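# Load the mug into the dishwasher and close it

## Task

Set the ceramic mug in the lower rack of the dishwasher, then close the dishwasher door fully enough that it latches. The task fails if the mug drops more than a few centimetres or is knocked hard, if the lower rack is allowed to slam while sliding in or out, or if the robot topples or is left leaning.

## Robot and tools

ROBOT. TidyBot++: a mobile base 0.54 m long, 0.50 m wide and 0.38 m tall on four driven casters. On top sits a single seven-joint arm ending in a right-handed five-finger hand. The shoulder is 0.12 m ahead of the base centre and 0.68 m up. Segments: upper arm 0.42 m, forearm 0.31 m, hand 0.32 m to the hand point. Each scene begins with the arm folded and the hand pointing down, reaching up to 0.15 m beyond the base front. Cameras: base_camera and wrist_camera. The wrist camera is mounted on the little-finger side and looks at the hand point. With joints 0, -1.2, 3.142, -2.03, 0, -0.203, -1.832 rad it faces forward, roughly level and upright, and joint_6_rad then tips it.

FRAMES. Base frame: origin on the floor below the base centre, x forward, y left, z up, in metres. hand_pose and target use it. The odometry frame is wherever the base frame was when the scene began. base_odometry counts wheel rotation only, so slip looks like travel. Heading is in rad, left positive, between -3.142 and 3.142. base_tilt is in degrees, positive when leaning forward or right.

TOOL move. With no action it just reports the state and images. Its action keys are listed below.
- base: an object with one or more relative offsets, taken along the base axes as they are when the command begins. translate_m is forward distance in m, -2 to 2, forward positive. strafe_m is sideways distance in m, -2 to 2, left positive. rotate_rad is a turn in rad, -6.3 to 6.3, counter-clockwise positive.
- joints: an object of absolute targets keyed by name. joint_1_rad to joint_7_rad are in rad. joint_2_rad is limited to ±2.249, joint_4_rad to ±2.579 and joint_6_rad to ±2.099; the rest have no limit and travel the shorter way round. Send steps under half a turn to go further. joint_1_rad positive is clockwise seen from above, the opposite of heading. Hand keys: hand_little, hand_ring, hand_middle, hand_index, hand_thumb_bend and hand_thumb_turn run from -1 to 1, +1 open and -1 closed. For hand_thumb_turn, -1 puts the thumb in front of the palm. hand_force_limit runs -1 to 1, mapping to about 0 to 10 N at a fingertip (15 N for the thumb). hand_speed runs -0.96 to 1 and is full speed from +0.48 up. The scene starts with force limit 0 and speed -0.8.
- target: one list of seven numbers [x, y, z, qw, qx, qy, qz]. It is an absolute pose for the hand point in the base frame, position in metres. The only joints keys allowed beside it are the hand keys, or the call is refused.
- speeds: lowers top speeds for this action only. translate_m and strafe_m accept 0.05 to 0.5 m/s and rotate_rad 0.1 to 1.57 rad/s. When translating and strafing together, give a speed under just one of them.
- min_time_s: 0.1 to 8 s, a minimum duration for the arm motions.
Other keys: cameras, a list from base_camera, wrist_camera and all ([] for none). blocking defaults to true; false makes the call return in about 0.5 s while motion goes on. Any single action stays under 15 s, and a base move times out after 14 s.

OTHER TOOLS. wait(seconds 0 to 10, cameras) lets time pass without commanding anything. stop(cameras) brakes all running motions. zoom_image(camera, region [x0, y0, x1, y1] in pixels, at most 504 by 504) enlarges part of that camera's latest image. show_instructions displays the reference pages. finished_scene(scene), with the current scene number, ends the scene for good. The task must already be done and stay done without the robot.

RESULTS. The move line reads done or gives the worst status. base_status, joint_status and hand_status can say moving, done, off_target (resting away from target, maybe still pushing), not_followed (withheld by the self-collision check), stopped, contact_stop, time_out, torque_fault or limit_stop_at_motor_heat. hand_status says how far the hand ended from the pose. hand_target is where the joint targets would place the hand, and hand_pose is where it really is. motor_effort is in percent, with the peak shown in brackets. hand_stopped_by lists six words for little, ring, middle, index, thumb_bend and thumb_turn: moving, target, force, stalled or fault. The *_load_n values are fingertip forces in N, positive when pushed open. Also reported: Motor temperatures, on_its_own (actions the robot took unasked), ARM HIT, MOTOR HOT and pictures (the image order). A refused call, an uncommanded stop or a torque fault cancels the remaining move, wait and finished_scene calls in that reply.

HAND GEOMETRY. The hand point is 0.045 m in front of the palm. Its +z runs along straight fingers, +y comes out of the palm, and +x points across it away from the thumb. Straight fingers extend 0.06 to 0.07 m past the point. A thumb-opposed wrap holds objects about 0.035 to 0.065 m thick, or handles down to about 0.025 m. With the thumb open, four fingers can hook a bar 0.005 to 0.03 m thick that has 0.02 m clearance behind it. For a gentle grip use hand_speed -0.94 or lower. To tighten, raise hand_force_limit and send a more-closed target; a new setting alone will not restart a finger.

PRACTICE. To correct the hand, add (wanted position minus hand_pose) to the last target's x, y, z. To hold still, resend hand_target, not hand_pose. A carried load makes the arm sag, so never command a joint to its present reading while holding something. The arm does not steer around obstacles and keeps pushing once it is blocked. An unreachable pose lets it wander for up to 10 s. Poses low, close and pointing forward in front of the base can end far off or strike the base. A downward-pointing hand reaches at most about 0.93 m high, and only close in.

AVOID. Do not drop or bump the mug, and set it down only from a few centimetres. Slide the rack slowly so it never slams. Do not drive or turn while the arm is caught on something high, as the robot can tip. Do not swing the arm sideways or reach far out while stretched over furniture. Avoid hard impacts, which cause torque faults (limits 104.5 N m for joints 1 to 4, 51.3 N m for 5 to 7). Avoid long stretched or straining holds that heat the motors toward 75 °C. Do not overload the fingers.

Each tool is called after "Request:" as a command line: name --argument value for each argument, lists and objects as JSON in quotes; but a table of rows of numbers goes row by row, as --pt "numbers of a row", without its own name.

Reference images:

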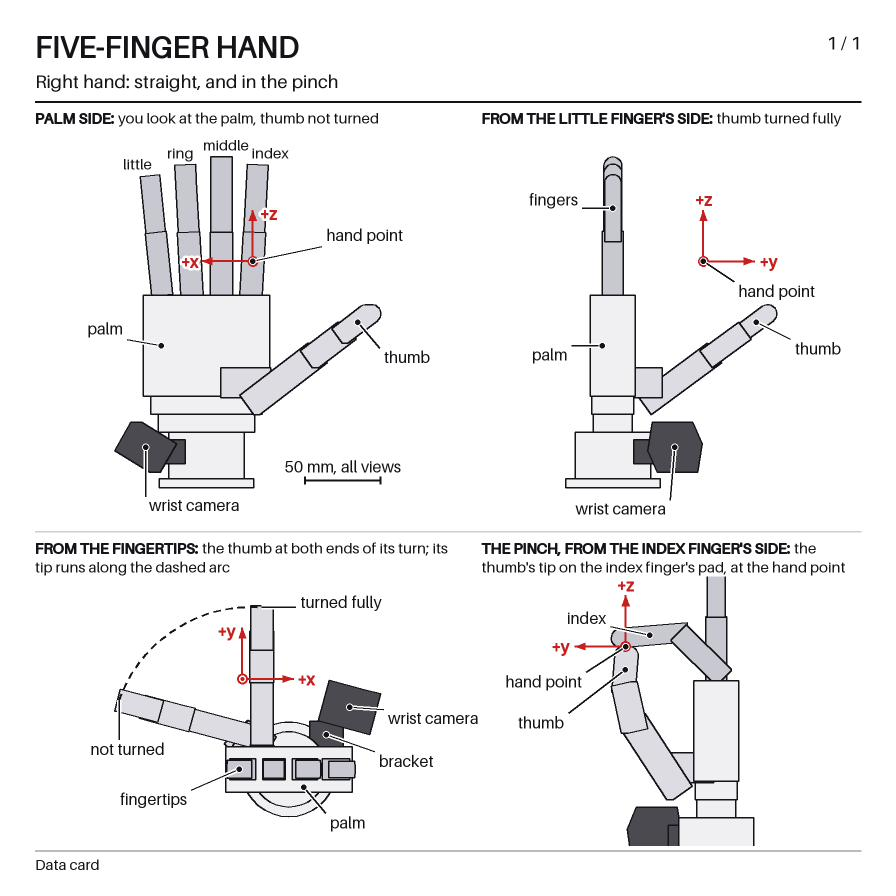

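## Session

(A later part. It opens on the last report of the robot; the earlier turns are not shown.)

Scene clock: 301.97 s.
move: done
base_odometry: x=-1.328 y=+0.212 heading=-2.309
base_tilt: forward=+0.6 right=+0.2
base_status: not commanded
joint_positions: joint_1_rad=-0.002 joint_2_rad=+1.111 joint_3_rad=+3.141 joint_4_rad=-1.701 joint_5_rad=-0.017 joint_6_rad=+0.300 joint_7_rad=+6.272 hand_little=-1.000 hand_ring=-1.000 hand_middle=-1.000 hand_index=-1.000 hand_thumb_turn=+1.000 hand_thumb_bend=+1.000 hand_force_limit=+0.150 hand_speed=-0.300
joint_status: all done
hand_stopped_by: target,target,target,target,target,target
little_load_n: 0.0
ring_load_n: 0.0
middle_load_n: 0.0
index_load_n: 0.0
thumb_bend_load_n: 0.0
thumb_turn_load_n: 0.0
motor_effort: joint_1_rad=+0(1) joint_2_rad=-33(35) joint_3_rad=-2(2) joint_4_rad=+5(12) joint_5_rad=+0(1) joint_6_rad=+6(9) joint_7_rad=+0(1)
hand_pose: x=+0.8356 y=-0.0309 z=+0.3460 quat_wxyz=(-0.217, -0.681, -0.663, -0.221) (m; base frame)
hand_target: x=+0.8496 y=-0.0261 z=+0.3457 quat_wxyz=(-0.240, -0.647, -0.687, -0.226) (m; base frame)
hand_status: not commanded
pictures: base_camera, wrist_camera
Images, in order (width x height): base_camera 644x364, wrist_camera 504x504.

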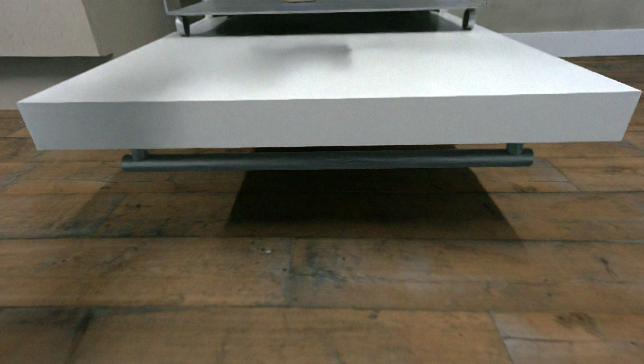

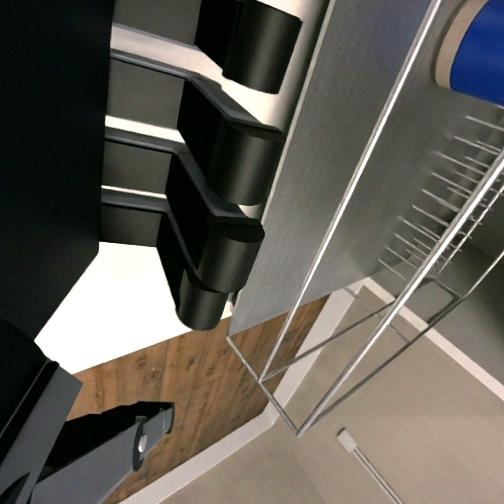

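Request:
move --base '{"translate_m": 0.12}' --speeds '{"translate_m": 0.07}' --cameras '["wrist_camera"]'

Request:
move --base '{"translate_m": 0.15}' --speeds '{"translate_m": 0.05}' --cameras '["all"]'

Scene clock: 307.60 s.
move: done
base_odometry: x=-1.409 y=+0.123 heading=-2.309
base_tilt: forward=+0.6 right=+0.2
base_status: done
joint_positions: joint_1_rad=-0.002 joint_2_rad=+1.112 joint_3_rad=+3.141 joint_4_rad=-1.693 joint_5_rad=-0.017 joint_6_rad=+0.305 joint_7_rad=+6.272 hand_little=-1.000 hand_ring=-1.000 hand_middle=-1.000 hand_index=-1.000 hand_thumb_turn=+1.000 hand_thumb_bend=+1.000 hand_force_limit=+0.150 hand_speed=-0.300
joint_status: not commanded
hand_stopped_by: target,target,target,target,target,target
little_load_n: 0.0
ring_load_n: 0.0
middle_load_n: 0.0
index_load_n: 0.0
thumb_bend_load_n: 0.0
thumb_turn_load_n: 0.0
motor_effort: joint_1_rad=+1(2) joint_2_rad=-33(35) joint_3_rad=-1(3) joint_4_rad=+5(7) joint_5_rad=+0(1) joint_6_rad=+7(7) joint_7_rad=+0(0)
hand_pose: x=+0.8399 y=-0.0310 z=+0.3486 quat_wxyz=(-0.221, -0.680, -0.662, -0.224) (m; base frame)
hand_target: x=+0.8496 y=-0.0261 z=+0.3457 quat_wxyz=(-0.240, -0.647, -0.687, -0.226) (m; base frame)
hand_status: not commanded
pictures: wrist_camera
Images, in order (width x height): wrist_camera 504x504.

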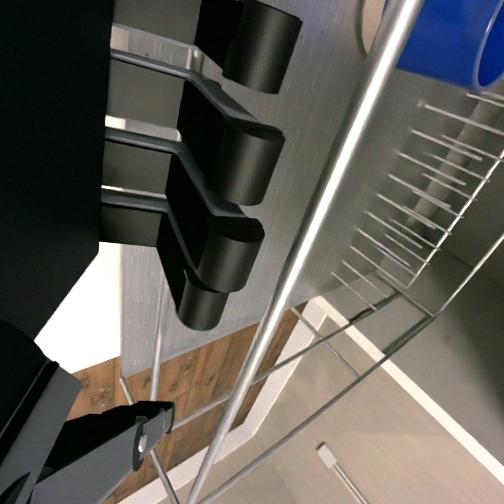

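Scene clock: 311.13 s.
move: done
base_odometry: x=-1.509 y=+0.012 heading=-2.308
base_tilt: forward=+0.6 right=+0.1
base_status: done
joint_positions: joint_1_rad=-0.002 joint_2_rad=+1.113 joint_3_rad=+3.141 joint_4_rad=-1.692 joint_5_rad=-0.017 joint_6_rad=+0.308 joint_7_rad=+6.272 hand_little=-1.000 hand_ring=-1.000 hand_middle=-1.000 hand_index=-1.000 hand_thumb_turn=+1.000 hand_thumb_bend=+1.000 hand_force_limit=+0.150 hand_speed=-0.300
joint_status: not commanded
hand_stopped_by: target,target,target,target,target,target
little_load_n: -1.0
ring_load_n: 0.0
middle_load_n: 0.0
index_load_n: 0.0
thumb_bend_load_n: 0.0
thumb_turn_load_n: 0.0
motor_effort: joint_1_rad=+0(2) joint_2_rad=-32(34) joint_3_rad=-1(2) joint_4_rad=+5(7) joint_5_rad=+0(1) joint_6_rad=+6(8) joint_7_rad=+0(1)
hand_pose: x=+0.8412 y=-0.0310 z=+0.3497 quat_wxyz=(-0.222, -0.679, -0.662, -0.226) (m; base frame)
hand_target: x=+0.8496 y=-0.0261 z=+0.3457 quat_wxyz=(-0.240, -0.647, -0.687, -0.226) (m; base frame)
hand_status: not commanded
pictures: base_camera, wrist_camera
Images, in order (width x height): base_camera 644x364, wrist_camera 504x504.

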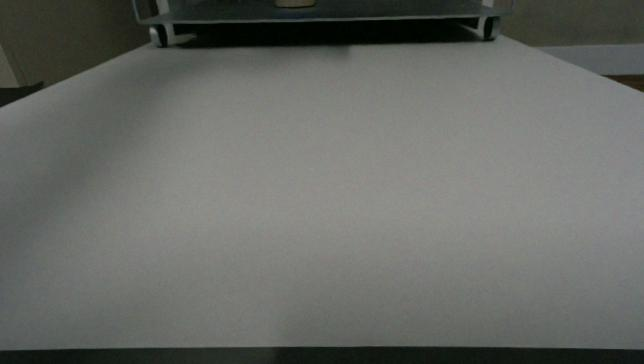

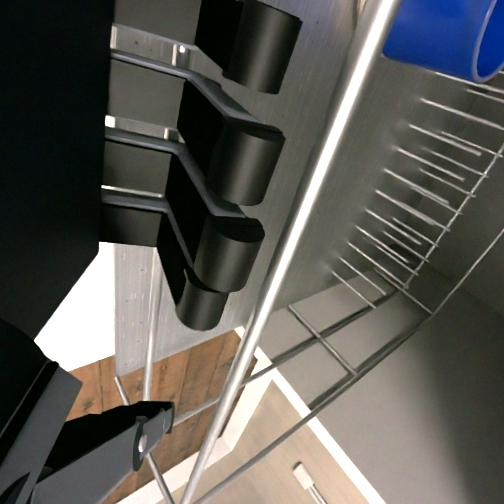

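Request:
move --joints '{"joint_2_rad": 1.235, "joint_4_rad": -1.45, "joint_6_rad": 0.17}' --min_time_s 3.5

Request:
move --joints '{"joint_2_rad": 1.35, "joint_4_rad": -1.11, "joint_6_rad": -0.05}' --min_time_s 4.5 --cameras '["all"]'

Scene clock: 317.70 s.
move: done
base_odometry: x=-1.509 y=+0.012 heading=-2.308
base_tilt: forward=+0.5 right=+0.1
base_status: not commanded
joint_positions: joint_1_rad=-0.002 joint_2_rad=+1.187 joint_3_rad=+3.141 joint_4_rad=-1.474 joint_5_rad=-0.017 joint_6_rad=+0.226 joint_7_rad=+6.273 hand_little=-1.000 hand_ring=-1.000 hand_middle=-1.000 hand_index=-1.000 hand_thumb_turn=+1.000 hand_thumb_bend=+1.000 hand_force_limit=+0.150 hand_speed=-0.300
joint_status: all done
hand_stopped_by: target,target,target,target,target,target
little_load_n: -0.5
ring_load_n: 0.0
middle_load_n: -0.5
index_load_n: 0.0
thumb_bend_load_n: 0.0
thumb_turn_load_n: 0.0
motor_effort: joint_1_rad=+1(2) joint_2_rad=-35(36) joint_3_rad=-1(2) joint_4_rad=+7(9) joint_5_rad=+0(1) joint_6_rad=+6(9) joint_7_rad=+0(0)
hand_pose: x=+0.9087 y=-0.0304 z=+0.3543 quat_wxyz=(-0.242, -0.672, -0.655, -0.247) (m; base frame)
hand_target: x=+0.8939 y=-0.0261 z=+0.3137 quat_wxyz=(-0.224, -0.652, -0.693, -0.211) (m; base frame)
hand_status: not commanded
pictures: none

Scene clock: 322.50 s.
move: done
base_odometry: x=-1.509 y=+0.012 heading=-2.308
base_tilt: forward=+0.6 right=+0.2
base_status: not commanded
joint_positions: joint_1_rad=-0.002 joint_2_rad=+1.296 joint_3_rad=+3.141 joint_4_rad=-1.133 joint_5_rad=-0.017 joint_6_rad=+0.007 joint_7_rad=+6.273 hand_little=-1.000 hand_ring=-1.000 hand_middle=-1.000 hand_index=-1.000 hand_thumb_turn=+1.000 hand_thumb_bend=+1.000 hand_force_limit=+0.150 hand_speed=-0.300
joint_status: all done
hand_stopped_by: target,target,target,target,target,target
little_load_n: -0.5
ring_load_n: 0.0
middle_load_n: 0.0
index_load_n: 0.0
thumb_bend_load_n: 0.0
thumb_turn_load_n: -0.5
motor_effort: joint_1_rad=+0(2) joint_2_rad=-38(39) joint_3_rad=-2(2) joint_4_rad=+9(11) joint_5_rad=+0(1) joint_6_rad=+6(8) joint_7_rad=+0(1)
hand_pose: x=+0.9866 y=-0.0291 z=+0.3550 quat_wxyz=(-0.245, -0.670, -0.653, -0.253) (m; base frame)
hand_target: x=+0.9677 y=-0.0260 z=+0.3065 quat_wxyz=(-0.226, -0.652, -0.692, -0.213) (m; base frame)
hand_status: not commanded
pictures: base_camera, wrist_camera
Images, in order (width x height): base_camera 644x364, wrist_camera 504x504.

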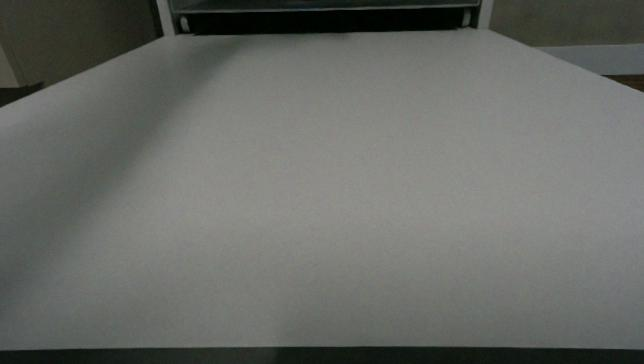

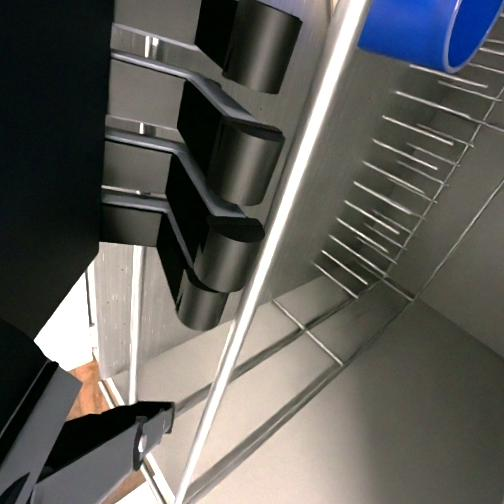

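Request:
move --joints '{"joint_2_rad": 1.41, "joint_4_rad": -0.95, "joint_6_rad": -0.17}' --min_time_s 4 --cameras '["all"]'

Scene clock: 328.50 s.
move: done
base_odometry: x=-1.509 y=+0.012 heading=-2.308
base_tilt: forward=+0.6 right=+0.2
base_status: not commanded
joint_positions: joint_1_rad=-0.002 joint_2_rad=+1.350 joint_3_rad=+3.141 joint_4_rad=-0.970 joint_5_rad=-0.017 joint_6_rad=-0.111 joint_7_rad=+6.273 hand_little=-1.000 hand_ring=-1.000 hand_middle=-1.000 hand_index=-1.000 hand_thumb_turn=+1.000 hand_thumb_bend=+1.000 hand_force_limit=+0.150 hand_speed=-0.300
joint_status: all done
hand_stopped_by: target,target,target,target,target,target
little_load_n: -1.0
ring_load_n: 0.0
middle_load_n: -1.5
index_load_n: 0.0
thumb_bend_load_n: 0.0
thumb_turn_load_n: 0.0
motor_effort: joint_1_rad=-1(2) joint_2_rad=-39(40) joint_3_rad=-2(2) joint_4_rad=+10(12) joint_5_rad=+1(1) joint_6_rad=+7(8) joint_7_rad=+0(1)
hand_pose: x=+1.0149 y=-0.0284 z=+0.3546 quat_wxyz=(-0.242, -0.671, -0.655, -0.250) (m; base frame)
hand_target: x=+0.9914 y=-0.0260 z=+0.2979 quat_wxyz=(-0.219, -0.654, -0.694, -0.206) (m; base frame)
hand_status: not commanded
pictures: base_camera, wrist_camera
Images, in order (width x height): base_camera 644x364, wrist_camera 504x504.

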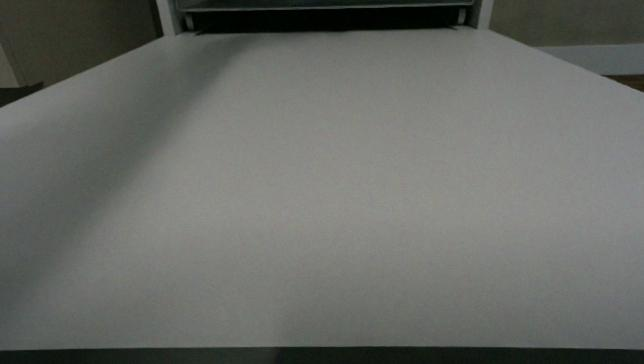

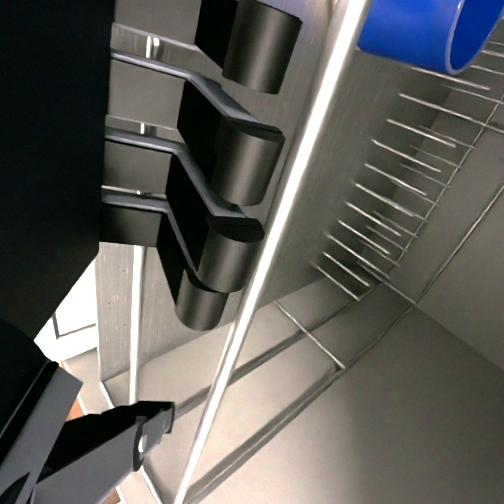

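Request:
move --joints '{"joint_2_rad": 1.30, "joint_4_rad": -1.2, "joint_6_rad": 0.0}' --min_time_s 1.5

Request:
move --base '{"translate_m": -0.8}' --speeds '{"translate_m": 0.3}' --joints '{"joint_2_rad": 0.8, "joint_4_rad": -1.7, "joint_6_rad": 0.3}' --min_time_s 1.5

Request:
move --joints '{"joint_7_rad": 3.12, "joint_5_rad": 0.0}' --min_time_s 2.5

Request:
move --joints '{"joint_2_rad": 2.105, "joint_4_rad": -1.455, "joint_6_rad": 1.765}' --min_time_s 4 --cameras '["all"]'

Scene clock: 341.63 s.
move: done
base_odometry: x=-1.509 y=+0.012 heading=-2.308
base_tilt: forward=+0.6 right=+0.1
base_status: not commanded
joint_positions: joint_1_rad=-0.002 joint_2_rad=+1.301 joint_3_rad=+3.141 joint_4_rad=-1.174 joint_5_rad=-0.017 joint_6_rad=-0.051 joint_7_rad=+6.273 hand_little=-1.000 hand_ring=-1.000 hand_middle=-1.000 hand_index=-1.000 hand_thumb_turn=+1.000 hand_thumb_bend=+1.000 hand_force_limit=+0.150 hand_speed=-0.300
joint_status: all done
hand_stopped_by: target,target,target,target,target,target
little_load_n: 0.0
ring_load_n: 0.0
middle_load_n: 0.0
index_load_n: 0.0
thumb_bend_load_n: 0.0
thumb_turn_load_n: 0.0
motor_effort: joint_1_rad=+1(1) joint_2_rad=-39(41) joint_3_rad=-2(2) joint_4_rad=+8(12) joint_5_rad=+0(1) joint_6_rad=+6(7) joint_7_rad=+0(0)
hand_pose: x=+0.9534 y=-0.0289 z=+0.3182 quat_wxyz=(-0.211, -0.682, -0.666, -0.218) (m; base frame)
hand_target: x=+0.9549 y=-0.0260 z=+0.3215 quat_wxyz=(-0.230, -0.651, -0.691, -0.216) (m; base frame)
hand_status: not commanded
pictures: none

Scene clock: 345.13 s.
move: done
base_odometry: x=-0.971 y=+0.604 heading=-2.308
base_tilt: forward=+0.5 right=+0.2
base_status: done
joint_positions: joint_1_rad=-0.001 joint_2_rad=+0.795 joint_3_rad=+3.141 joint_4_rad=-1.677 joint_5_rad=-0.017 joint_6_rad=+0.250 joint_7_rad=+6.273 hand_little=-1.000 hand_ring=-1.000 hand_middle=-1.000 hand_index=-1.000 hand_thumb_turn=+1.000 hand_thumb_bend=+1.000 hand_force_limit=+0.150 hand_speed=-0.300
joint_status: all done
hand_stopped_by: target,target,target,target,target,target
little_load_n: 0.0
ring_load_n: 0.0
middle_load_n: 0.0
index_load_n: 0.0
thumb_bend_load_n: 0.0
thumb_turn_load_n: 0.0
motor_effort: joint_1_rad=+1(8) joint_2_rad=-32(41) joint_3_rad=-1(5) joint_4_rad=+9(11) joint_5_rad=+0(1) joint_6_rad=+8(9) joint_7_rad=+0(0)
hand_pose: x=+0.9063 y=-0.0313 z=+0.5817 quat_wxyz=(-0.310, -0.642, -0.625, -0.317) (m; base frame)
hand_target: x=+0.9058 y=-0.0261 z=+0.5836 quat_wxyz=(-0.330, -0.611, -0.649, -0.311) (m; base frame)
hand_status: not commanded
pictures: none

Scene clock: 348.50 s.
move: done
base_odometry: x=-0.971 y=+0.604 heading=-2.308
base_tilt: forward=+0.6 right=+0.2
base_status: not commanded
joint_positions: joint_1_rad=-0.001 joint_2_rad=+0.795 joint_3_rad=+3.141 joint_4_rad=-1.677 joint_5_rad=-0.017 joint_6_rad=+0.250 joint_7_rad=+9.333 hand_little=-1.000 hand_ring=-1.000 hand_middle=-1.000 hand_index=-1.000 hand_thumb_turn=+1.000 hand_thumb_bend=+1.000 hand_force_limit=+0.150 hand_speed=-0.300
joint_status: all done
hand_stopped_by: target,target,target,target,target,target
little_load_n: 0.0
ring_load_n: 0.0
middle_load_n: 0.0
index_load_n: 0.0
thumb_bend_load_n: -0.5
thumb_turn_load_n: 0.0
motor_effort: joint_1_rad=+0(1) joint_2_rad=-32(33) joint_3_rad=-2(2) joint_4_rad=+10(11) joint_5_rad=+0(2) joint_6_rad=+7(9) joint_7_rad=+0(1)
hand_pose: x=+0.8361 y=+0.0381 z=+0.4894 quat_wxyz=(-0.329, +0.598, -0.667, +0.297) (m; base frame)
hand_target: x=+0.8344 y=+0.0332 z=+0.4855 quat_wxyz=(-0.324, +0.623, -0.637, +0.317) (m; base frame)
hand_status: not commanded
pictures: none

Scene clock: 353.13 s.
move: done
base_odometry: x=-0.971 y=+0.604 heading=-2.308
base_tilt: forward=+0.5 right=+0.2
base_status: not commanded
joint_positions: joint_1_rad=-0.001 joint_2_rad=+2.084 joint_3_rad=+3.141 joint_4_rad=-1.474 joint_5_rad=-0.017 joint_6_rad=+1.711 joint_7_rad=+9.333 hand_little=-1.000 hand_ring=-1.000 hand_middle=-1.000 hand_index=-1.000 hand_thumb_turn=+1.000 hand_thumb_bend=+1.000 hand_force_limit=+0.150 hand_speed=-0.300
joint_status: all done
hand_stopped_by: target,target,target,target,target,target
little_load_n: 0.0
ring_load_n: 0.0
middle_load_n: 0.0
index_load_n: 0.0
thumb_bend_load_n: 0.0
thumb_turn_load_n: 0.0
motor_effort: joint_1_rad=+0(1) joint_2_rad=-25(36) joint_3_rad=-2(2) joint_4_rad=-2(11) joint_5_rad=+0(1) joint_6_rad=+9(10) joint_7_rad=+0(1)
hand_pose: x=+0.6535 y=+0.0328 z=+0.0450 quat_wxyz=(-0.441, +0.535, -0.592, +0.412) (m; base frame)
hand_target: x=+0.6542 y=+0.0333 z=+0.0507 quat_wxyz=(-0.446, +0.547, -0.559, +0.436) (m; base frame)
hand_status: not commanded
pictures: base_camera, wrist_camera
Images, in order (width x height): base_camera 644x364, wrist_camera 504x504.

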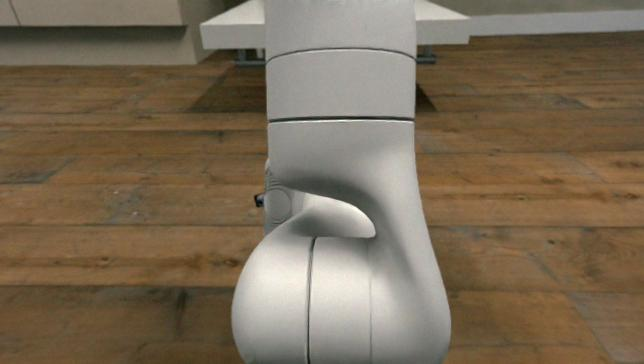

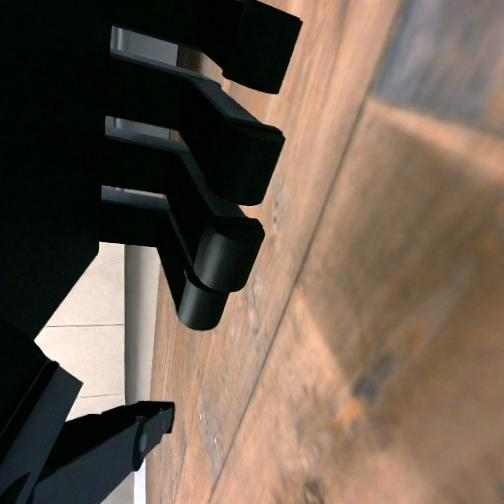

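Request:
move --base '{"translate_m": 0.38}' --joints '{"joint_2_rad": 2.122}' --speeds '{"translate_m": 0.2}' --cameras '["base_camera"]'

Request:
move --base '{"translate_m": 0.11}' --speeds '{"translate_m": 0.06}' --cameras '["all"]'

Scene clock: 362.57 s.
move: done
base_odometry: x=-1.227 y=+0.322 heading=-2.308
base_tilt: forward=+0.6 right=+0.2
base_status: done
joint_positions: joint_1_rad=-0.001 joint_2_rad=+2.107 joint_3_rad=+3.141 joint_4_rad=-1.467 joint_5_rad=-0.017 joint_6_rad=+1.716 joint_7_rad=+9.333 hand_little=-1.000 hand_ring=-1.000 hand_middle=-1.000 hand_index=-1.000 hand_thumb_turn=+1.000 hand_thumb_bend=+1.000 hand_force_limit=+0.150 hand_speed=-0.300
joint_status: all done
hand_stopped_by: target,target,target,target,target,target
little_load_n: 0.0
ring_load_n: 0.0
middle_load_n: 0.0
index_load_n: 0.0
thumb_bend_load_n: 0.0
thumb_turn_load_n: 0.0
motor_effort: joint_1_rad=+1(2) joint_2_rad=-24(28) joint_3_rad=-2(2) joint_4_rad=-3(4) joint_5_rad=+0(1) joint_6_rad=+9(10) joint_7_rad=+0(0)
hand_pose: x=+0.6422 y=+0.0328 z=+0.0353 quat_wxyz=(-0.438, +0.537, -0.594, +0.409) (m; base frame)
hand_target: x=+0.6434 y=+0.0333 z=+0.0417 quat_wxyz=(-0.441, +0.551, -0.562, +0.432) (m; base frame)
hand_status: not commanded
pictures: base_camera
Images, in order (width x height): base_camera 644x364.

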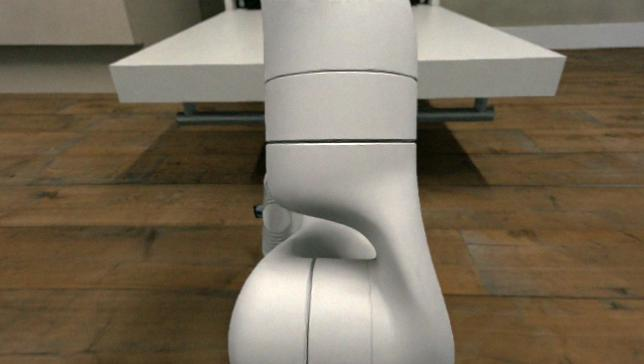

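Scene clock: 364.87 s.
move: done
base_odometry: x=-1.301 y=+0.241 heading=-2.307
base_tilt: forward=+0.5 right=+0.1
base_status: done
joint_positions: joint_1_rad=-0.001 joint_2_rad=+2.107 joint_3_rad=+3.141 joint_4_rad=-1.467 joint_5_rad=-0.017 joint_6_rad=+1.717 joint_7_rad=+9.333 hand_little=-1.000 hand_ring=-1.000 hand_middle=-1.000 hand_index=-1.000 hand_thumb_turn=+1.000 hand_thumb_bend=+1.000 hand_force_limit=+0.150 hand_speed=-0.300
joint_status: not commanded
hand_stopped_by: target,target,target,target,target,target
little_load_n: 0.0
ring_load_n: 0.0
middle_load_n: 0.0
index_load_n: 0.0
thumb_bend_load_n: 0.0
thumb_turn_load_n: -0.5
motor_effort: joint_1_rad=+0(2) joint_2_rad=-24(26) joint_3_rad=-2(2) joint_4_rad=-3(4) joint_5_rad=+1(1) joint_6_rad=+9(10) joint_7_rad=+0(0)
hand_pose: x=+0.6421 y=+0.0328 z=+0.0353 quat_wxyz=(-0.438, +0.537, -0.594, +0.409) (m; base frame)
hand_target: x=+0.6434 y=+0.0333 z=+0.0417 quat_wxyz=(-0.441, +0.551, -0.562, +0.432) (m; base frame)
hand_status: not commanded
pictures: base_camera, wrist_camera
Images, in order (width x height): base_camera 644x364, wrist_camera 504x504.

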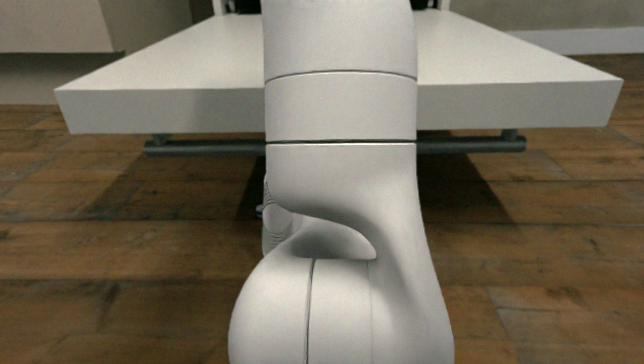

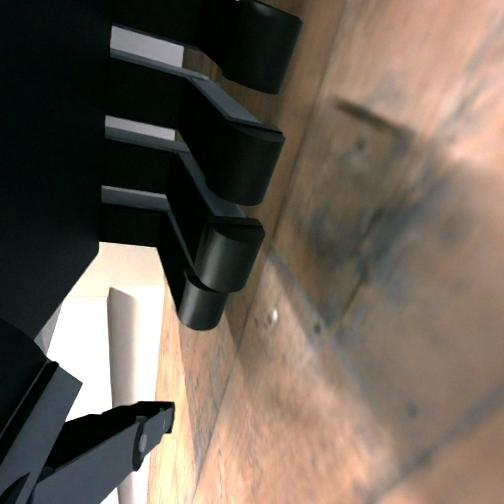

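Request:
move --base '{"translate_m": 0.015}' --speeds '{"translate_m": 0.06}'

Request:
move --joints '{"joint_2_rad": 2.0, "joint_4_rad": -1.68, "joint_6_rad": 1.85}' --min_time_s 3 --cameras '["all"]'

Scene clock: 372.23 s.
move: done
base_odometry: x=-1.311 y=+0.229 heading=-2.307
base_tilt: forward=+0.6 right=+0.2
base_status: done
joint_positions: joint_1_rad=-0.001 joint_2_rad=+2.107 joint_3_rad=+3.141 joint_4_rad=-1.466 joint_5_rad=-0.017 joint_6_rad=+1.717 joint_7_rad=+9.333 hand_little=-1.000 hand_ring=-1.000 hand_middle=-1.000 hand_index=-1.000 hand_thumb_turn=+1.000 hand_thumb_bend=+1.000 hand_force_limit=+0.150 hand_speed=-0.300
joint_status: not commanded
hand_stopped_by: target,target,target,target,target,target
little_load_n: 0.0
ring_load_n: 0.0
middle_load_n: 0.0
index_load_n: 0.0
thumb_bend_load_n: 0.0
thumb_turn_load_n: 0.0
motor_effort: joint_1_rad=+0(1) joint_2_rad=-24(26) joint_3_rad=-2(2) joint_4_rad=-2(3) joint_5_rad=+0(1) joint_6_rad=+9(10) joint_7_rad=+0(0)
hand_pose: x=+0.6429 y=+0.0328 z=+0.0358 quat_wxyz=(-0.438, +0.537, -0.594, +0.409) (m; base frame)
hand_target: x=+0.6434 y=+0.0333 z=+0.0417 quat_wxyz=(-0.441, +0.551, -0.562, +0.432) (m; base frame)
hand_status: not commanded
pictures: none

Scene clock: 375.53 s.
move: done
base_odometry: x=-1.311 y=+0.229 heading=-2.307
base_tilt: forward=+0.5 right=+0.2
base_status: not commanded
joint_positions: joint_1_rad=-0.001 joint_2_rad=+2.006 joint_3_rad=+3.141 joint_4_rad=-1.660 joint_5_rad=-0.017 joint_6_rad=+1.797 joint_7_rad=+9.333 hand_little=-1.000 hand_ring=-1.000 hand_middle=-1.000 hand_index=-1.000 hand_thumb_turn=+1.000 hand_thumb_bend=+1.000 hand_force_limit=+0.150 hand_speed=-0.300
joint_status: all done
hand_stopped_by: target,target,target,target,target,target
little_load_n: 0.0
ring_load_n: -0.5
middle_load_n: 0.0
index_load_n: 0.0
thumb_bend_load_n: 0.0
thumb_turn_load_n: -0.5
motor_effort: joint_1_rad=-1(1) joint_2_rad=-24(25) joint_3_rad=-2(2) joint_4_rad=-4(5) joint_5_rad=+0(1) joint_6_rad=+10(11) joint_7_rad=+0(0)
hand_pose: x=+0.6346 y=+0.0328 z=+0.0828 quat_wxyz=(-0.434, +0.540, -0.596, +0.406) (m; base frame)
hand_target: x=+0.6365 y=+0.0333 z=+0.0967 quat_wxyz=(-0.436, +0.554, -0.566, +0.427) (m; base frame)
hand_status: not commanded
pictures: base_camera, wrist_camera
Images, in order (width x height): base_camera 644x364, wrist_camera 504x504.

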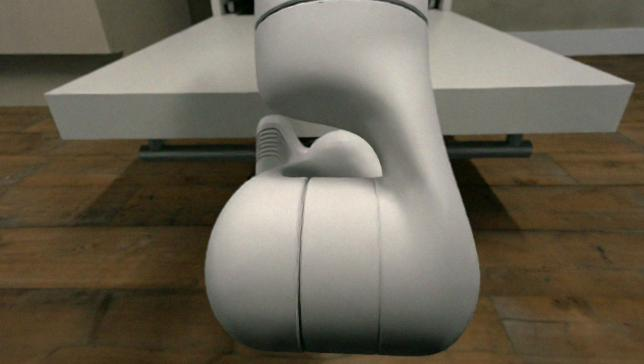

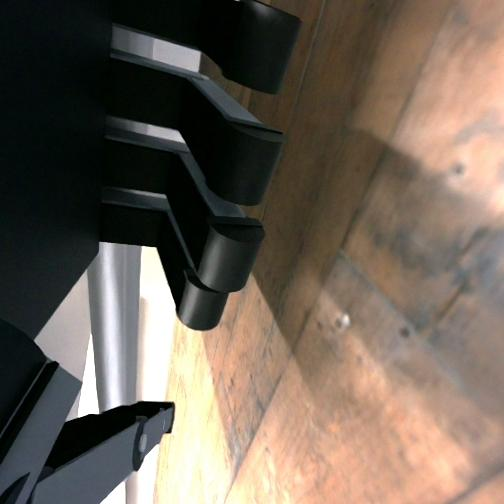

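Request:
move --joints '{"joint_2_rad": 1.86, "joint_4_rad": -1.88, "joint_6_rad": 1.88}' --min_time_s 3 --cameras '["all"]'

Scene clock: 383.83 s.
move: done
base_odometry: x=-1.311 y=+0.229 heading=-2.307
base_tilt: forward=+0.7 right=+0.2
base_status: not commanded
joint_positions: joint_1_rad=-0.001 joint_2_rad=+1.903 joint_3_rad=+3.141 joint_4_rad=-1.869 joint_5_rad=-0.017 joint_6_rad=+1.799 joint_7_rad=+9.340 hand_little=-1.000 hand_ring=-1.000 hand_middle=-1.000 hand_index=-1.000 hand_thumb_turn=+1.000 hand_thumb_bend=+1.000 hand_force_limit=+0.150 hand_speed=-0.300
joint_status: all done
hand_stopped_by: target,target,target,target,target,target
little_load_n: 0.0
ring_load_n: 0.0
middle_load_n: 0.0
index_load_n: 0.0
thumb_bend_load_n: 0.0
thumb_turn_load_n: 0.0
motor_effort: joint_1_rad=+1(2) joint_2_rad=-30(31) joint_3_rad=-2(2) joint_4_rad=-4(5) joint_5_rad=+0(1) joint_6_rad=+14(16) joint_7_rad=-1(1)
hand_pose: x=+0.6060 y=+0.0324 z=+0.1116 quat_wxyz=(-0.401, +0.562, -0.616, +0.379) (m; base frame)
hand_target: x=+0.6369 y=+0.0333 z=+0.1532 quat_wxyz=(-0.427, +0.561, -0.573, +0.418) (m; base frame)
hand_status: not commanded
pictures: base_camera, wrist_camera
Images, in order (width x height): base_camera 644x364, wrist_camera 504x504.

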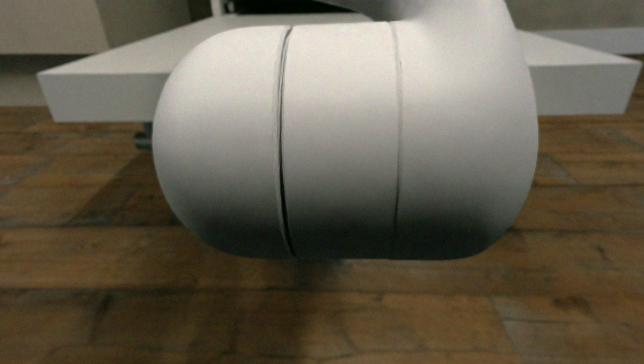

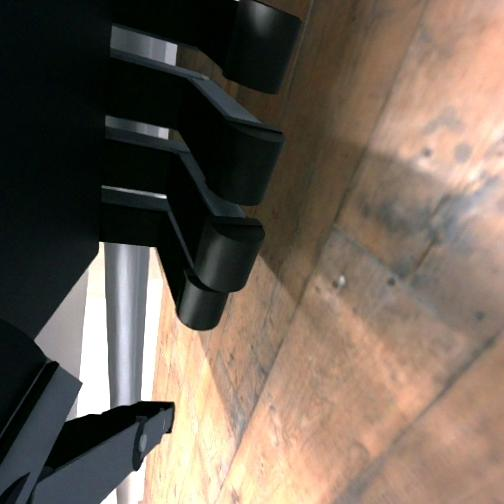

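Request:
move --joints '{"joint_2_rad": 1.66, "joint_4_rad": -2.04, "joint_6_rad": 1.84}' --min_time_s 3 --cameras '["all"]'

Scene clock: 390.20 s.
move: done
base_odometry: x=-1.311 y=+0.229 heading=-2.307
base_tilt: forward=+0.6 right=+0.2
base_status: not commanded
joint_positions: joint_1_rad=-0.001 joint_2_rad=+1.716 joint_3_rad=+3.141 joint_4_rad=-2.045 joint_5_rad=-0.017 joint_6_rad=+1.799 joint_7_rad=+9.342 hand_little=-1.000 hand_ring=-1.000 hand_middle=-1.000 hand_index=-1.000 hand_thumb_turn=+1.000 hand_thumb_bend=+1.000 hand_force_limit=+0.150 hand_speed=-0.300
joint_status: all done
hand_stopped_by: target,target,target,target,target,target
little_load_n: 0.0
ring_load_n: 0.0
middle_load_n: 0.0
index_load_n: 0.0
thumb_bend_load_n: 0.0
thumb_turn_load_n: -0.5
motor_effort: joint_1_rad=+1(3) joint_2_rad=-34(36) joint_3_rad=-2(3) joint_4_rad=-1(4) joint_5_rad=+0(2) joint_6_rad=+15(18) joint_7_rad=-1(2)
hand_pose: x=+0.6287 y=+0.0323 z=+0.1886 quat_wxyz=(-0.404, +0.561, -0.613, +0.382) (m; base frame)
hand_target: x=+0.6633 y=+0.0333 z=+0.2288 quat_wxyz=(-0.427, +0.561, -0.573, +0.418) (m; base frame)
hand_status: not commanded
pictures: base_camera, wrist_camera
Images, in order (width x height): base_camera 644x364, wrist_camera 504x504.

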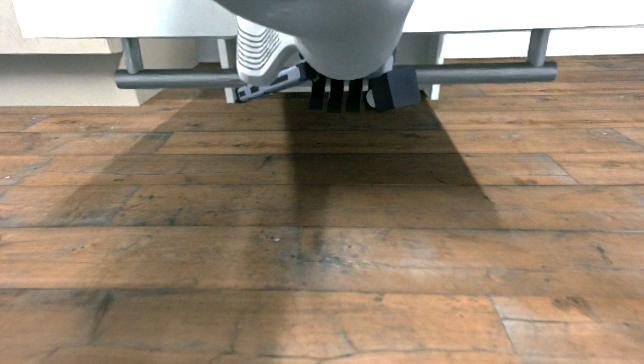

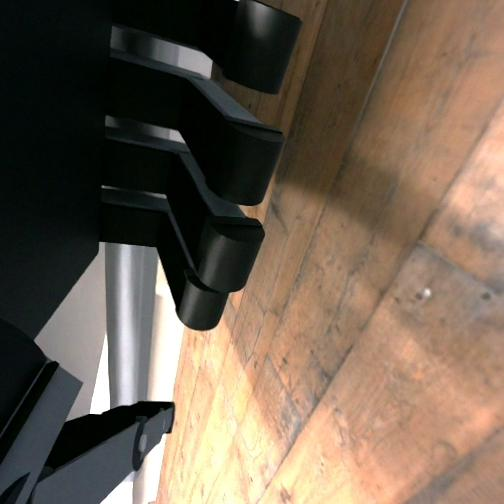

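Request:
move --joints '{"joint_2_rad": 1.36, "joint_4_rad": -2.24, "joint_6_rad": 1.54}' --min_time_s 3.5

Request:
move --joints '{"joint_2_rad": 0.95, "joint_4_rad": -2.28, "joint_6_rad": 1.0}' --min_time_s 4.5 --cameras '["all"]'

Scene clock: 395.80 s.
move: done
base_odometry: x=-1.311 y=+0.229 heading=-2.307
base_tilt: forward=+0.5 right=+0.2
base_status: not commanded
joint_positions: joint_1_rad=-0.001 joint_2_rad=+1.409 joint_3_rad=+3.141 joint_4_rad=-2.245 joint_5_rad=-0.017 joint_6_rad=+1.567 joint_7_rad=+9.342 hand_little=-1.000 hand_ring=-1.000 hand_middle=-1.000 hand_index=-1.000 hand_thumb_turn=+1.000 hand_thumb_bend=+1.000 hand_force_limit=+0.150 hand_speed=-0.300
joint_status: all done
hand_stopped_by: target,target,target,target,target,target
little_load_n: 0.0
ring_load_n: 0.0
middle_load_n: 0.0
index_load_n: -1.0
thumb_bend_load_n: 0.0
thumb_turn_load_n: 0.0
motor_effort: joint_1_rad=+1(4) joint_2_rad=-33(37) joint_3_rad=-2(2) joint_4_rad=+0(2) joint_5_rad=+1(3) joint_6_rad=+15(18) joint_7_rad=-1(2)
hand_pose: x=+0.6326 y=+0.0324 z=+0.2665 quat_wxyz=(-0.366, +0.583, -0.638, +0.346) (m; base frame)
hand_target: x=+0.6477 y=+0.0332 z=+0.2841 quat_wxyz=(-0.368, +0.600, -0.613, +0.360) (m; base frame)
hand_status: not commanded
pictures: none

Scene clock: 400.60 s.
move: done
base_odometry: x=-1.311 y=+0.229 heading=-2.307
base_tilt: forward=+0.7 right=+0.2
base_status: not commanded
joint_positions: joint_1_rad=-0.001 joint_2_rad=+0.990 joint_3_rad=+3.141 joint_4_rad=-2.282 joint_5_rad=-0.017 joint_6_rad=+1.034 joint_7_rad=+9.342 hand_little=-1.000 hand_ring=-1.000 hand_middle=-1.000 hand_index=-1.000 hand_thumb_turn=+1.000 hand_thumb_bend=+1.000 hand_force_limit=+0.150 hand_speed=-0.300
joint_status: all done
hand_stopped_by: target,target,target,target,target,target
little_load_n: 0.0
ring_load_n: 0.0
middle_load_n: 0.0
index_load_n: 0.0
thumb_bend_load_n: 0.0
thumb_turn_load_n: -0.5
motor_effort: joint_1_rad=+0(3) joint_2_rad=-32(36) joint_3_rad=-2(2) joint_4_rad=+3(6) joint_5_rad=+0(3) joint_6_rad=+12(16) joint_7_rad=-1(2)
hand_pose: x=+0.6475 y=+0.0336 z=+0.3562 quat_wxyz=(-0.318, +0.605, -0.666, +0.299) (m; base frame)
hand_target: x=+0.6516 y=+0.0332 z=+0.3691 quat_wxyz=(-0.314, +0.628, -0.642, +0.308) (m; base frame)
hand_status: not commanded
pictures: base_camera, wrist_camera
Images, in order (width x height): base_camera 644x364, wrist_camera 504x504.

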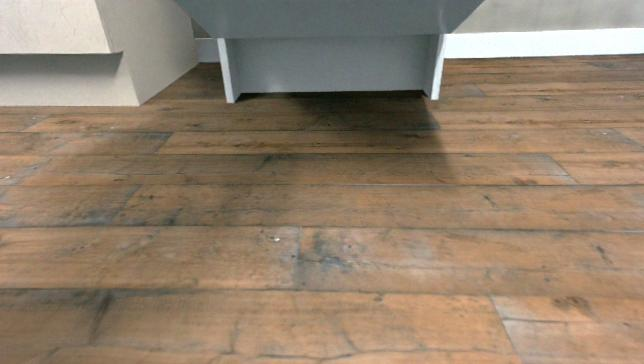

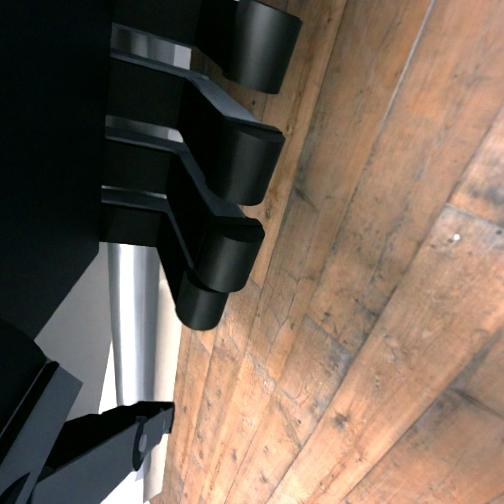

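Request:
move --base '{"translate_m": 0.015}' --speeds '{"translate_m": 0.05}' --joints '{"joint_2_rad": 0.66, "joint_4_rad": -2.08, "joint_6_rad": 0.42}' --min_time_s 4.5

Request:
move --joints '{"joint_2_rad": 0.56, "joint_4_rad": -1.73, "joint_6_rad": -0.17}' --min_time_s 4.5 --cameras '["wrist_camera"]'

Request:
move --joints '{"joint_2_rad": 0.62, "joint_4_rad": -1.33, "joint_6_rad": -0.64}' --min_time_s 4.5 --cameras '["wrist_camera"]'

Scene clock: 408.63 s.
move: off_target
base_odometry: x=-1.321 y=+0.218 heading=-2.306
base_tilt: forward=+0.5 right=+0.1
base_status: done
joint_positions: joint_1_rad=-0.001 joint_2_rad=+0.698 joint_3_rad=+3.142 joint_4_rad=-2.150 joint_5_rad=-0.017 joint_6_rad=+0.444 joint_7_rad=+9.342 hand_little=-1.000 hand_ring=-1.000 hand_middle=-1.000 hand_index=-1.000 hand_thumb_turn=+1.000 hand_thumb_bend=+1.000 hand_force_limit=+0.150 hand_speed=-0.300
joint_status: joint_4_rad off_target (ended at -2.150, target -2.080); the others done
hand_stopped_by: target,target,target,target,target,target
little_load_n: 0.0
ring_load_n: 0.0
middle_load_n: 0.0
index_load_n: -1.0
thumb_bend_load_n: 0.0
thumb_turn_load_n: 0.0
motor_effort: joint_1_rad=+0(3) joint_2_rad=-30(32) joint_3_rad=-2(5) joint_4_rad=+12(14) joint_5_rad=+0(2) joint_6_rad=+14(15) joint_7_rad=-1(1)
hand_pose: x=+0.6553 y=+0.0361 z=+0.4267 quat_wxyz=(-0.265, +0.626, -0.691, +0.245) (m; base frame)
hand_target: x=+0.6952 y=+0.0332 z=+0.4619 quat_wxyz=(-0.285, +0.641, -0.655, +0.279) (m; base frame)
hand_status: not commanded
pictures: none

Scene clock: 413.47 s.
move: off_target
base_odometry: x=-1.321 y=+0.218 heading=-2.306
base_tilt: forward=+0.6 right=+0.2
base_status: not commanded
joint_positions: joint_1_rad=-0.001 joint_2_rad=+0.573 joint_3_rad=+3.144 joint_4_rad=-1.815 joint_5_rad=-0.017 joint_6_rad=-0.163 joint_7_rad=+9.343 hand_little=-1.000 hand_ring=-1.000 hand_middle=-1.000 hand_index=-1.000 hand_thumb_turn=+1.000 hand_thumb_bend=+1.000 hand_force_limit=+0.150 hand_speed=-0.300
joint_status: joint_4_rad off_target (ended at -1.815, target -1.730); the others done
hand_stopped_by: target,target,target,target,target,target
little_load_n: 0.0
ring_load_n: 0.0
middle_load_n: 0.5
index_load_n: -3.0
thumb_bend_load_n: 0.0
thumb_turn_load_n: 0.0
motor_effort: joint_1_rad=+1(5) joint_2_rad=-29(31) joint_3_rad=-1(5) joint_4_rad=+18(22) joint_5_rad=-1(2) joint_6_rad=+16(18) joint_7_rad=-1(2)
hand_pose: x=+0.6942 y=+0.0383 z=+0.5068 quat_wxyz=(-0.216, +0.643, -0.709, +0.195) (m; base frame)
hand_target: x=+0.7357 y=+0.0332 z=+0.5436 quat_wxyz=(-0.239, +0.659, -0.674, +0.234) (m; base frame)
hand_status: not commanded
pictures: wrist_camera
Images, in order (width x height): wrist_camera 504x504.

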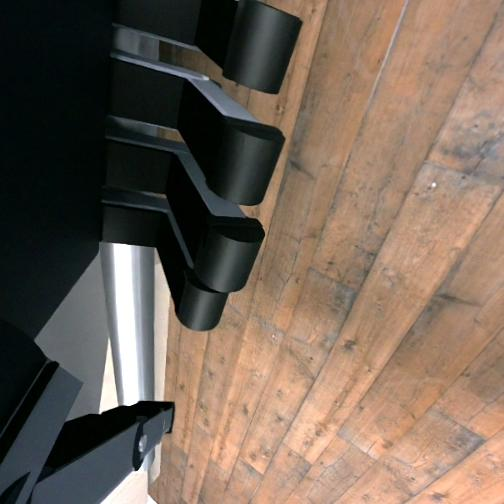

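Scene clock: 418.27 s.
move: done
base_odometry: x=-1.321 y=+0.218 heading=-2.306
base_tilt: forward=+0.5 right=+0.1
base_status: not commanded
joint_positions: joint_1_rad=-0.001 joint_2_rad=+0.604 joint_3_rad=+3.144 joint_4_rad=-1.388 joint_5_rad=-0.017 joint_6_rad=-0.608 joint_7_rad=+9.344 hand_little=-1.000 hand_ring=-1.000 hand_middle=-1.000 hand_index=-1.000 hand_thumb_turn=+1.000 hand_thumb_bend=+1.000 hand_force_limit=+0.150 hand_speed=-0.300
joint_status: all done
hand_stopped_by: target,target,target,target,target,target
little_load_n: 0.0
ring_load_n: 0.0
middle_load_n: 0.0
index_load_n: 0.0
thumb_bend_load_n: 0.0
thumb_turn_load_n: 0.0
motor_effort: joint_1_rad=-2(4) joint_2_rad=-34(35) joint_3_rad=-4(5) joint_4_rad=+17(22) joint_5_rad=-1(3) joint_6_rad=+9(18) joint_7_rad=+0(2)
hand_pose: x=+0.7621 y=+0.0402 z=+0.5945 quat_wxyz=(-0.201, +0.649, -0.712, +0.177) (m; base frame)
hand_target: x=+0.7736 y=+0.0332 z=+0.6024 quat_wxyz=(-0.195, +0.673, -0.688, +0.191) (m; base frame)
hand_status: not commanded
pictures: wrist_camera
Images, in order (width x height): wrist_camera 504x504.

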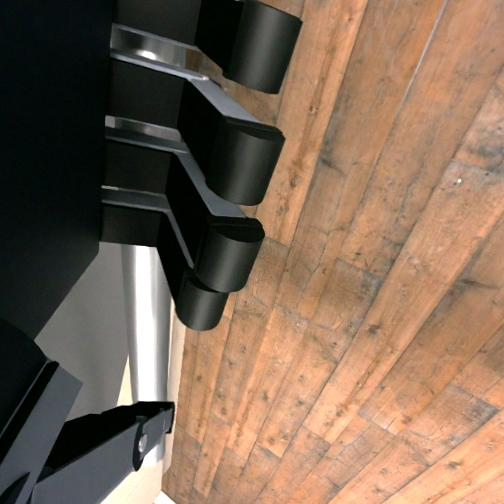

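Matches scene 1. Continue with base drive.

Request:
move --base '{"translate_m": 0.08}' --speeds '{"translate_m": 0.05}' --joints '{"joint_2_rad": 0.62, "joint_4_rad": -1.07, "joint_6_rad": -1.04}' --min_time_s 3

Request:
move --base '{"translate_m": 0.13}' --speeds '{"translate_m": 0.05}' --joints '{"joint_2_rad": 0.50, "joint_4_rad": -1.08, "joint_6_rad": -1.25}' --min_time_s 3.5 --cameras '["all"]'

Scene clock: 424.50 s.
move: done
base_odometry: x=-1.374 y=+0.159 heading=-2.305
base_tilt: forward=+0.6 right=+0.1
base_status: done
joint_positions: joint_1_rad=-0.001 joint_2_rad=+0.596 joint_3_rad=+3.144 joint_4_rad=-1.108 joint_5_rad=-0.017 joint_6_rad=-0.995 joint_7_rad=+9.344 hand_little=-1.000 hand_ring=-1.000 hand_middle=-1.000 hand_index=-1.000 hand_thumb_turn=+1.000 hand_thumb_bend=+1.000 hand_force_limit=+0.150 hand_speed=-0.300
joint_status: all done
hand_stopped_by: target,target,target,target,target,target
little_load_n: 0.0
ring_load_n: 0.0
middle_load_n: 0.0
index_load_n: 0.0
thumb_bend_load_n: 0.0
thumb_turn_load_n: 0.0
motor_effort: joint_1_rad=+0(3) joint_2_rad=-33(35) joint_3_rad=-2(4) joint_4_rad=+15(19) joint_5_rad=-1(2) joint_6_rad=+6(17) joint_7_rad=+0(1)
hand_pose: x=+0.7529 y=+0.0414 z=+0.6732 quat_wxyz=(-0.166, +0.659, -0.719, +0.144) (m; base frame)
hand_target: x=+0.7499 y=+0.0333 z=+0.6679 quat_wxyz=(-0.146, +0.685, -0.700, +0.143) (m; base frame)
hand_status: not commanded
pictures: none

Scene clock: 428.30 s.
move: done
base_odometry: x=-1.461 y=+0.062 heading=-2.305
base_tilt: forward=+0.5 right=+0.1
base_status: done
joint_positions: joint_1_rad=-0.001 joint_2_rad=+0.503 joint_3_rad=+3.144 joint_4_rad=-1.104 joint_5_rad=-0.017 joint_6_rad=-1.196 joint_7_rad=+9.344 hand_little=-1.000 hand_ring=-1.000 hand_middle=-1.000 hand_index=-1.000 hand_thumb_turn=+1.000 hand_thumb_bend=+1.000 hand_force_limit=+0.150 hand_speed=-0.300
joint_status: all done
hand_stopped_by: target,target,target,target,target,target
little_load_n: 0.0
ring_load_n: 0.0
middle_load_n: 0.0
index_load_n: 0.0
thumb_bend_load_n: -0.5
thumb_turn_load_n: 0.0
motor_effort: joint_1_rad=+1(3) joint_2_rad=-28(33) joint_3_rad=-2(3) joint_4_rad=+13(17) joint_5_rad=+0(1) joint_6_rad=+5(13) joint_7_rad=+0(1)
hand_pose: x=+0.6888 y=+0.0418 z=+0.7166 quat_wxyz=(-0.129, +0.667, -0.726, +0.108) (m; base frame)
hand_target: x=+0.6772 y=+0.0333 z=+0.7233 quat_wxyz=(-0.111, +0.691, -0.706, +0.109) (m; base frame)
hand_status: not commanded
pictures: base_camera, wrist_camera
Images, in order (width x height): base_camera 644x364, wrist_camera 504x504.

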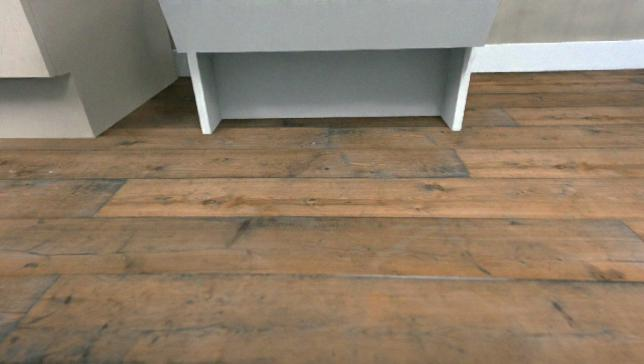

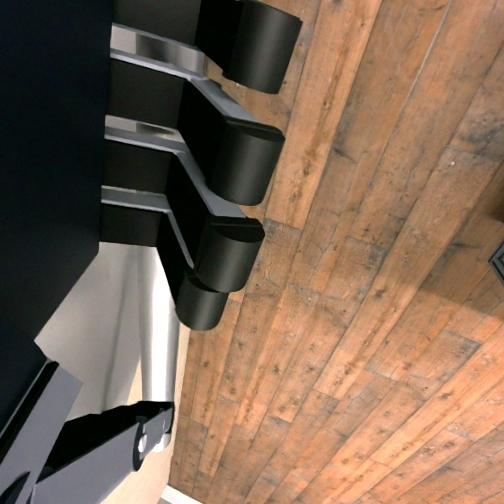

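Request:
move --base '{"translate_m": 0.12}' --speeds '{"translate_m": 0.05}' --joints '{"joint_2_rad": 0.49, "joint_4_rad": -1.0, "joint_6_rad": -1.5}' --min_time_s 3

Request:
move --base '{"translate_m": 0.1}' --speeds '{"translate_m": 0.05}' --joints '{"joint_2_rad": 0.50, "joint_4_rad": -0.86, "joint_6_rad": -1.72}' --min_time_s 2.5 --cameras '["all"]'

Scene clock: 434.33 s.
move: done
base_odometry: x=-1.542 y=-0.027 heading=-2.304
base_tilt: forward=+0.6 right=+0.2
base_status: done
joint_positions: joint_1_rad=-0.001 joint_2_rad=+0.477 joint_3_rad=+3.144 joint_4_rad=-1.033 joint_5_rad=-0.017 joint_6_rad=-1.453 joint_7_rad=+9.344 hand_little=-1.000 hand_ring=-1.000 hand_middle=-1.000 hand_index=-1.000 hand_thumb_turn=+1.000 hand_thumb_bend=+1.000 hand_force_limit=+0.150 hand_speed=-0.300
joint_status: all done
hand_stopped_by: target,target,target,target,target,target
little_load_n: 0.0
ring_load_n: 0.5
middle_load_n: 0.0
index_load_n: 0.0
thumb_bend_load_n: 0.0
thumb_turn_load_n: 0.0
motor_effort: joint_1_rad=+1(4) joint_2_rad=-28(29) joint_3_rad=-2(2) joint_4_rad=+14(16) joint_5_rad=+0(3) joint_6_rad=+4(11) joint_7_rad=+0(1)
hand_pose: x=+0.6264 y=+0.0420 z=+0.7482 quat_wxyz=(-0.071, +0.675, -0.732, +0.055) (m; base frame)
hand_target: x=+0.6202 y=+0.0333 z=+0.7510 quat_wxyz=(-0.054, +0.697, -0.713, +0.053) (m; base frame)
hand_status: not commanded
pictures: none

Scene clock: 437.13 s.
move: done
base_odometry: x=-1.609 y=-0.102 heading=-2.303
base_tilt: forward=+0.6 right=+0.1
base_status: done
joint_positions: joint_1_rad=-0.001 joint_2_rad=+0.477 joint_3_rad=+3.144 joint_4_rad=-0.896 joint_5_rad=-0.017 joint_6_rad=-1.683 joint_7_rad=+9.344 hand_little=-1.000 hand_ring=-1.000 hand_middle=-1.000 hand_index=-1.000 hand_thumb_turn=+1.000 hand_thumb_bend=+1.000 hand_force_limit=+0.150 hand_speed=-0.300
joint_status: all done
hand_stopped_by: target,target,target,target,target,target
little_load_n: 0.0
ring_load_n: 0.0
middle_load_n: 0.0
index_load_n: 0.0
thumb_bend_load_n: 0.0
thumb_turn_load_n: 0.0
motor_effort: joint_1_rad=+0(3) joint_2_rad=-27(29) joint_3_rad=-1(2) joint_4_rad=+14(16) joint_5_rad=-1(2) joint_6_rad=+5(9) joint_7_rad=+0(1)
hand_pose: x=+0.5906 y=+0.0418 z=+0.7920 quat_wxyz=(-0.037, +0.678, -0.734, +0.023) (m; base frame)
hand_target: x=+0.5886 y=+0.0333 z=+0.7917 quat_wxyz=(-0.022, +0.699, -0.714, +0.022) (m; base frame)
hand_status: not commanded
pictures: base_camera, wrist_camera
Images, in order (width x height): base_camera 644x364, wrist_camera 504x504.

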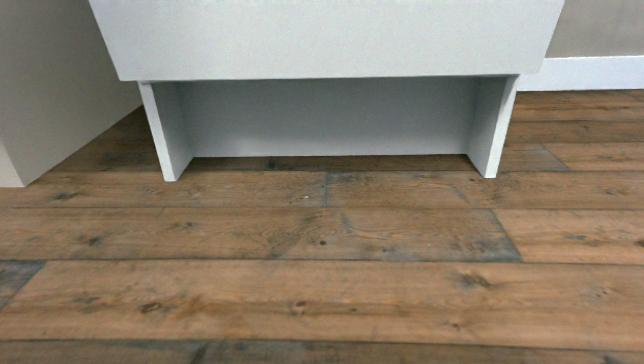

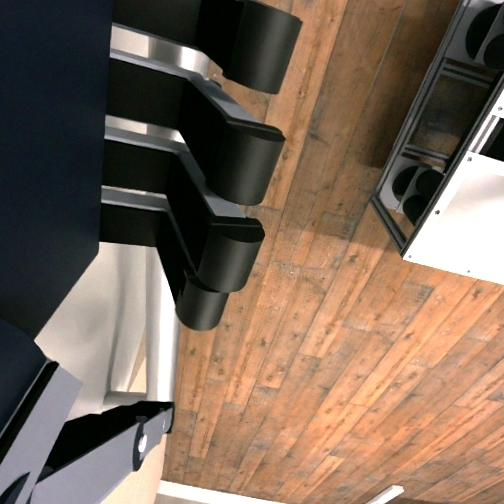

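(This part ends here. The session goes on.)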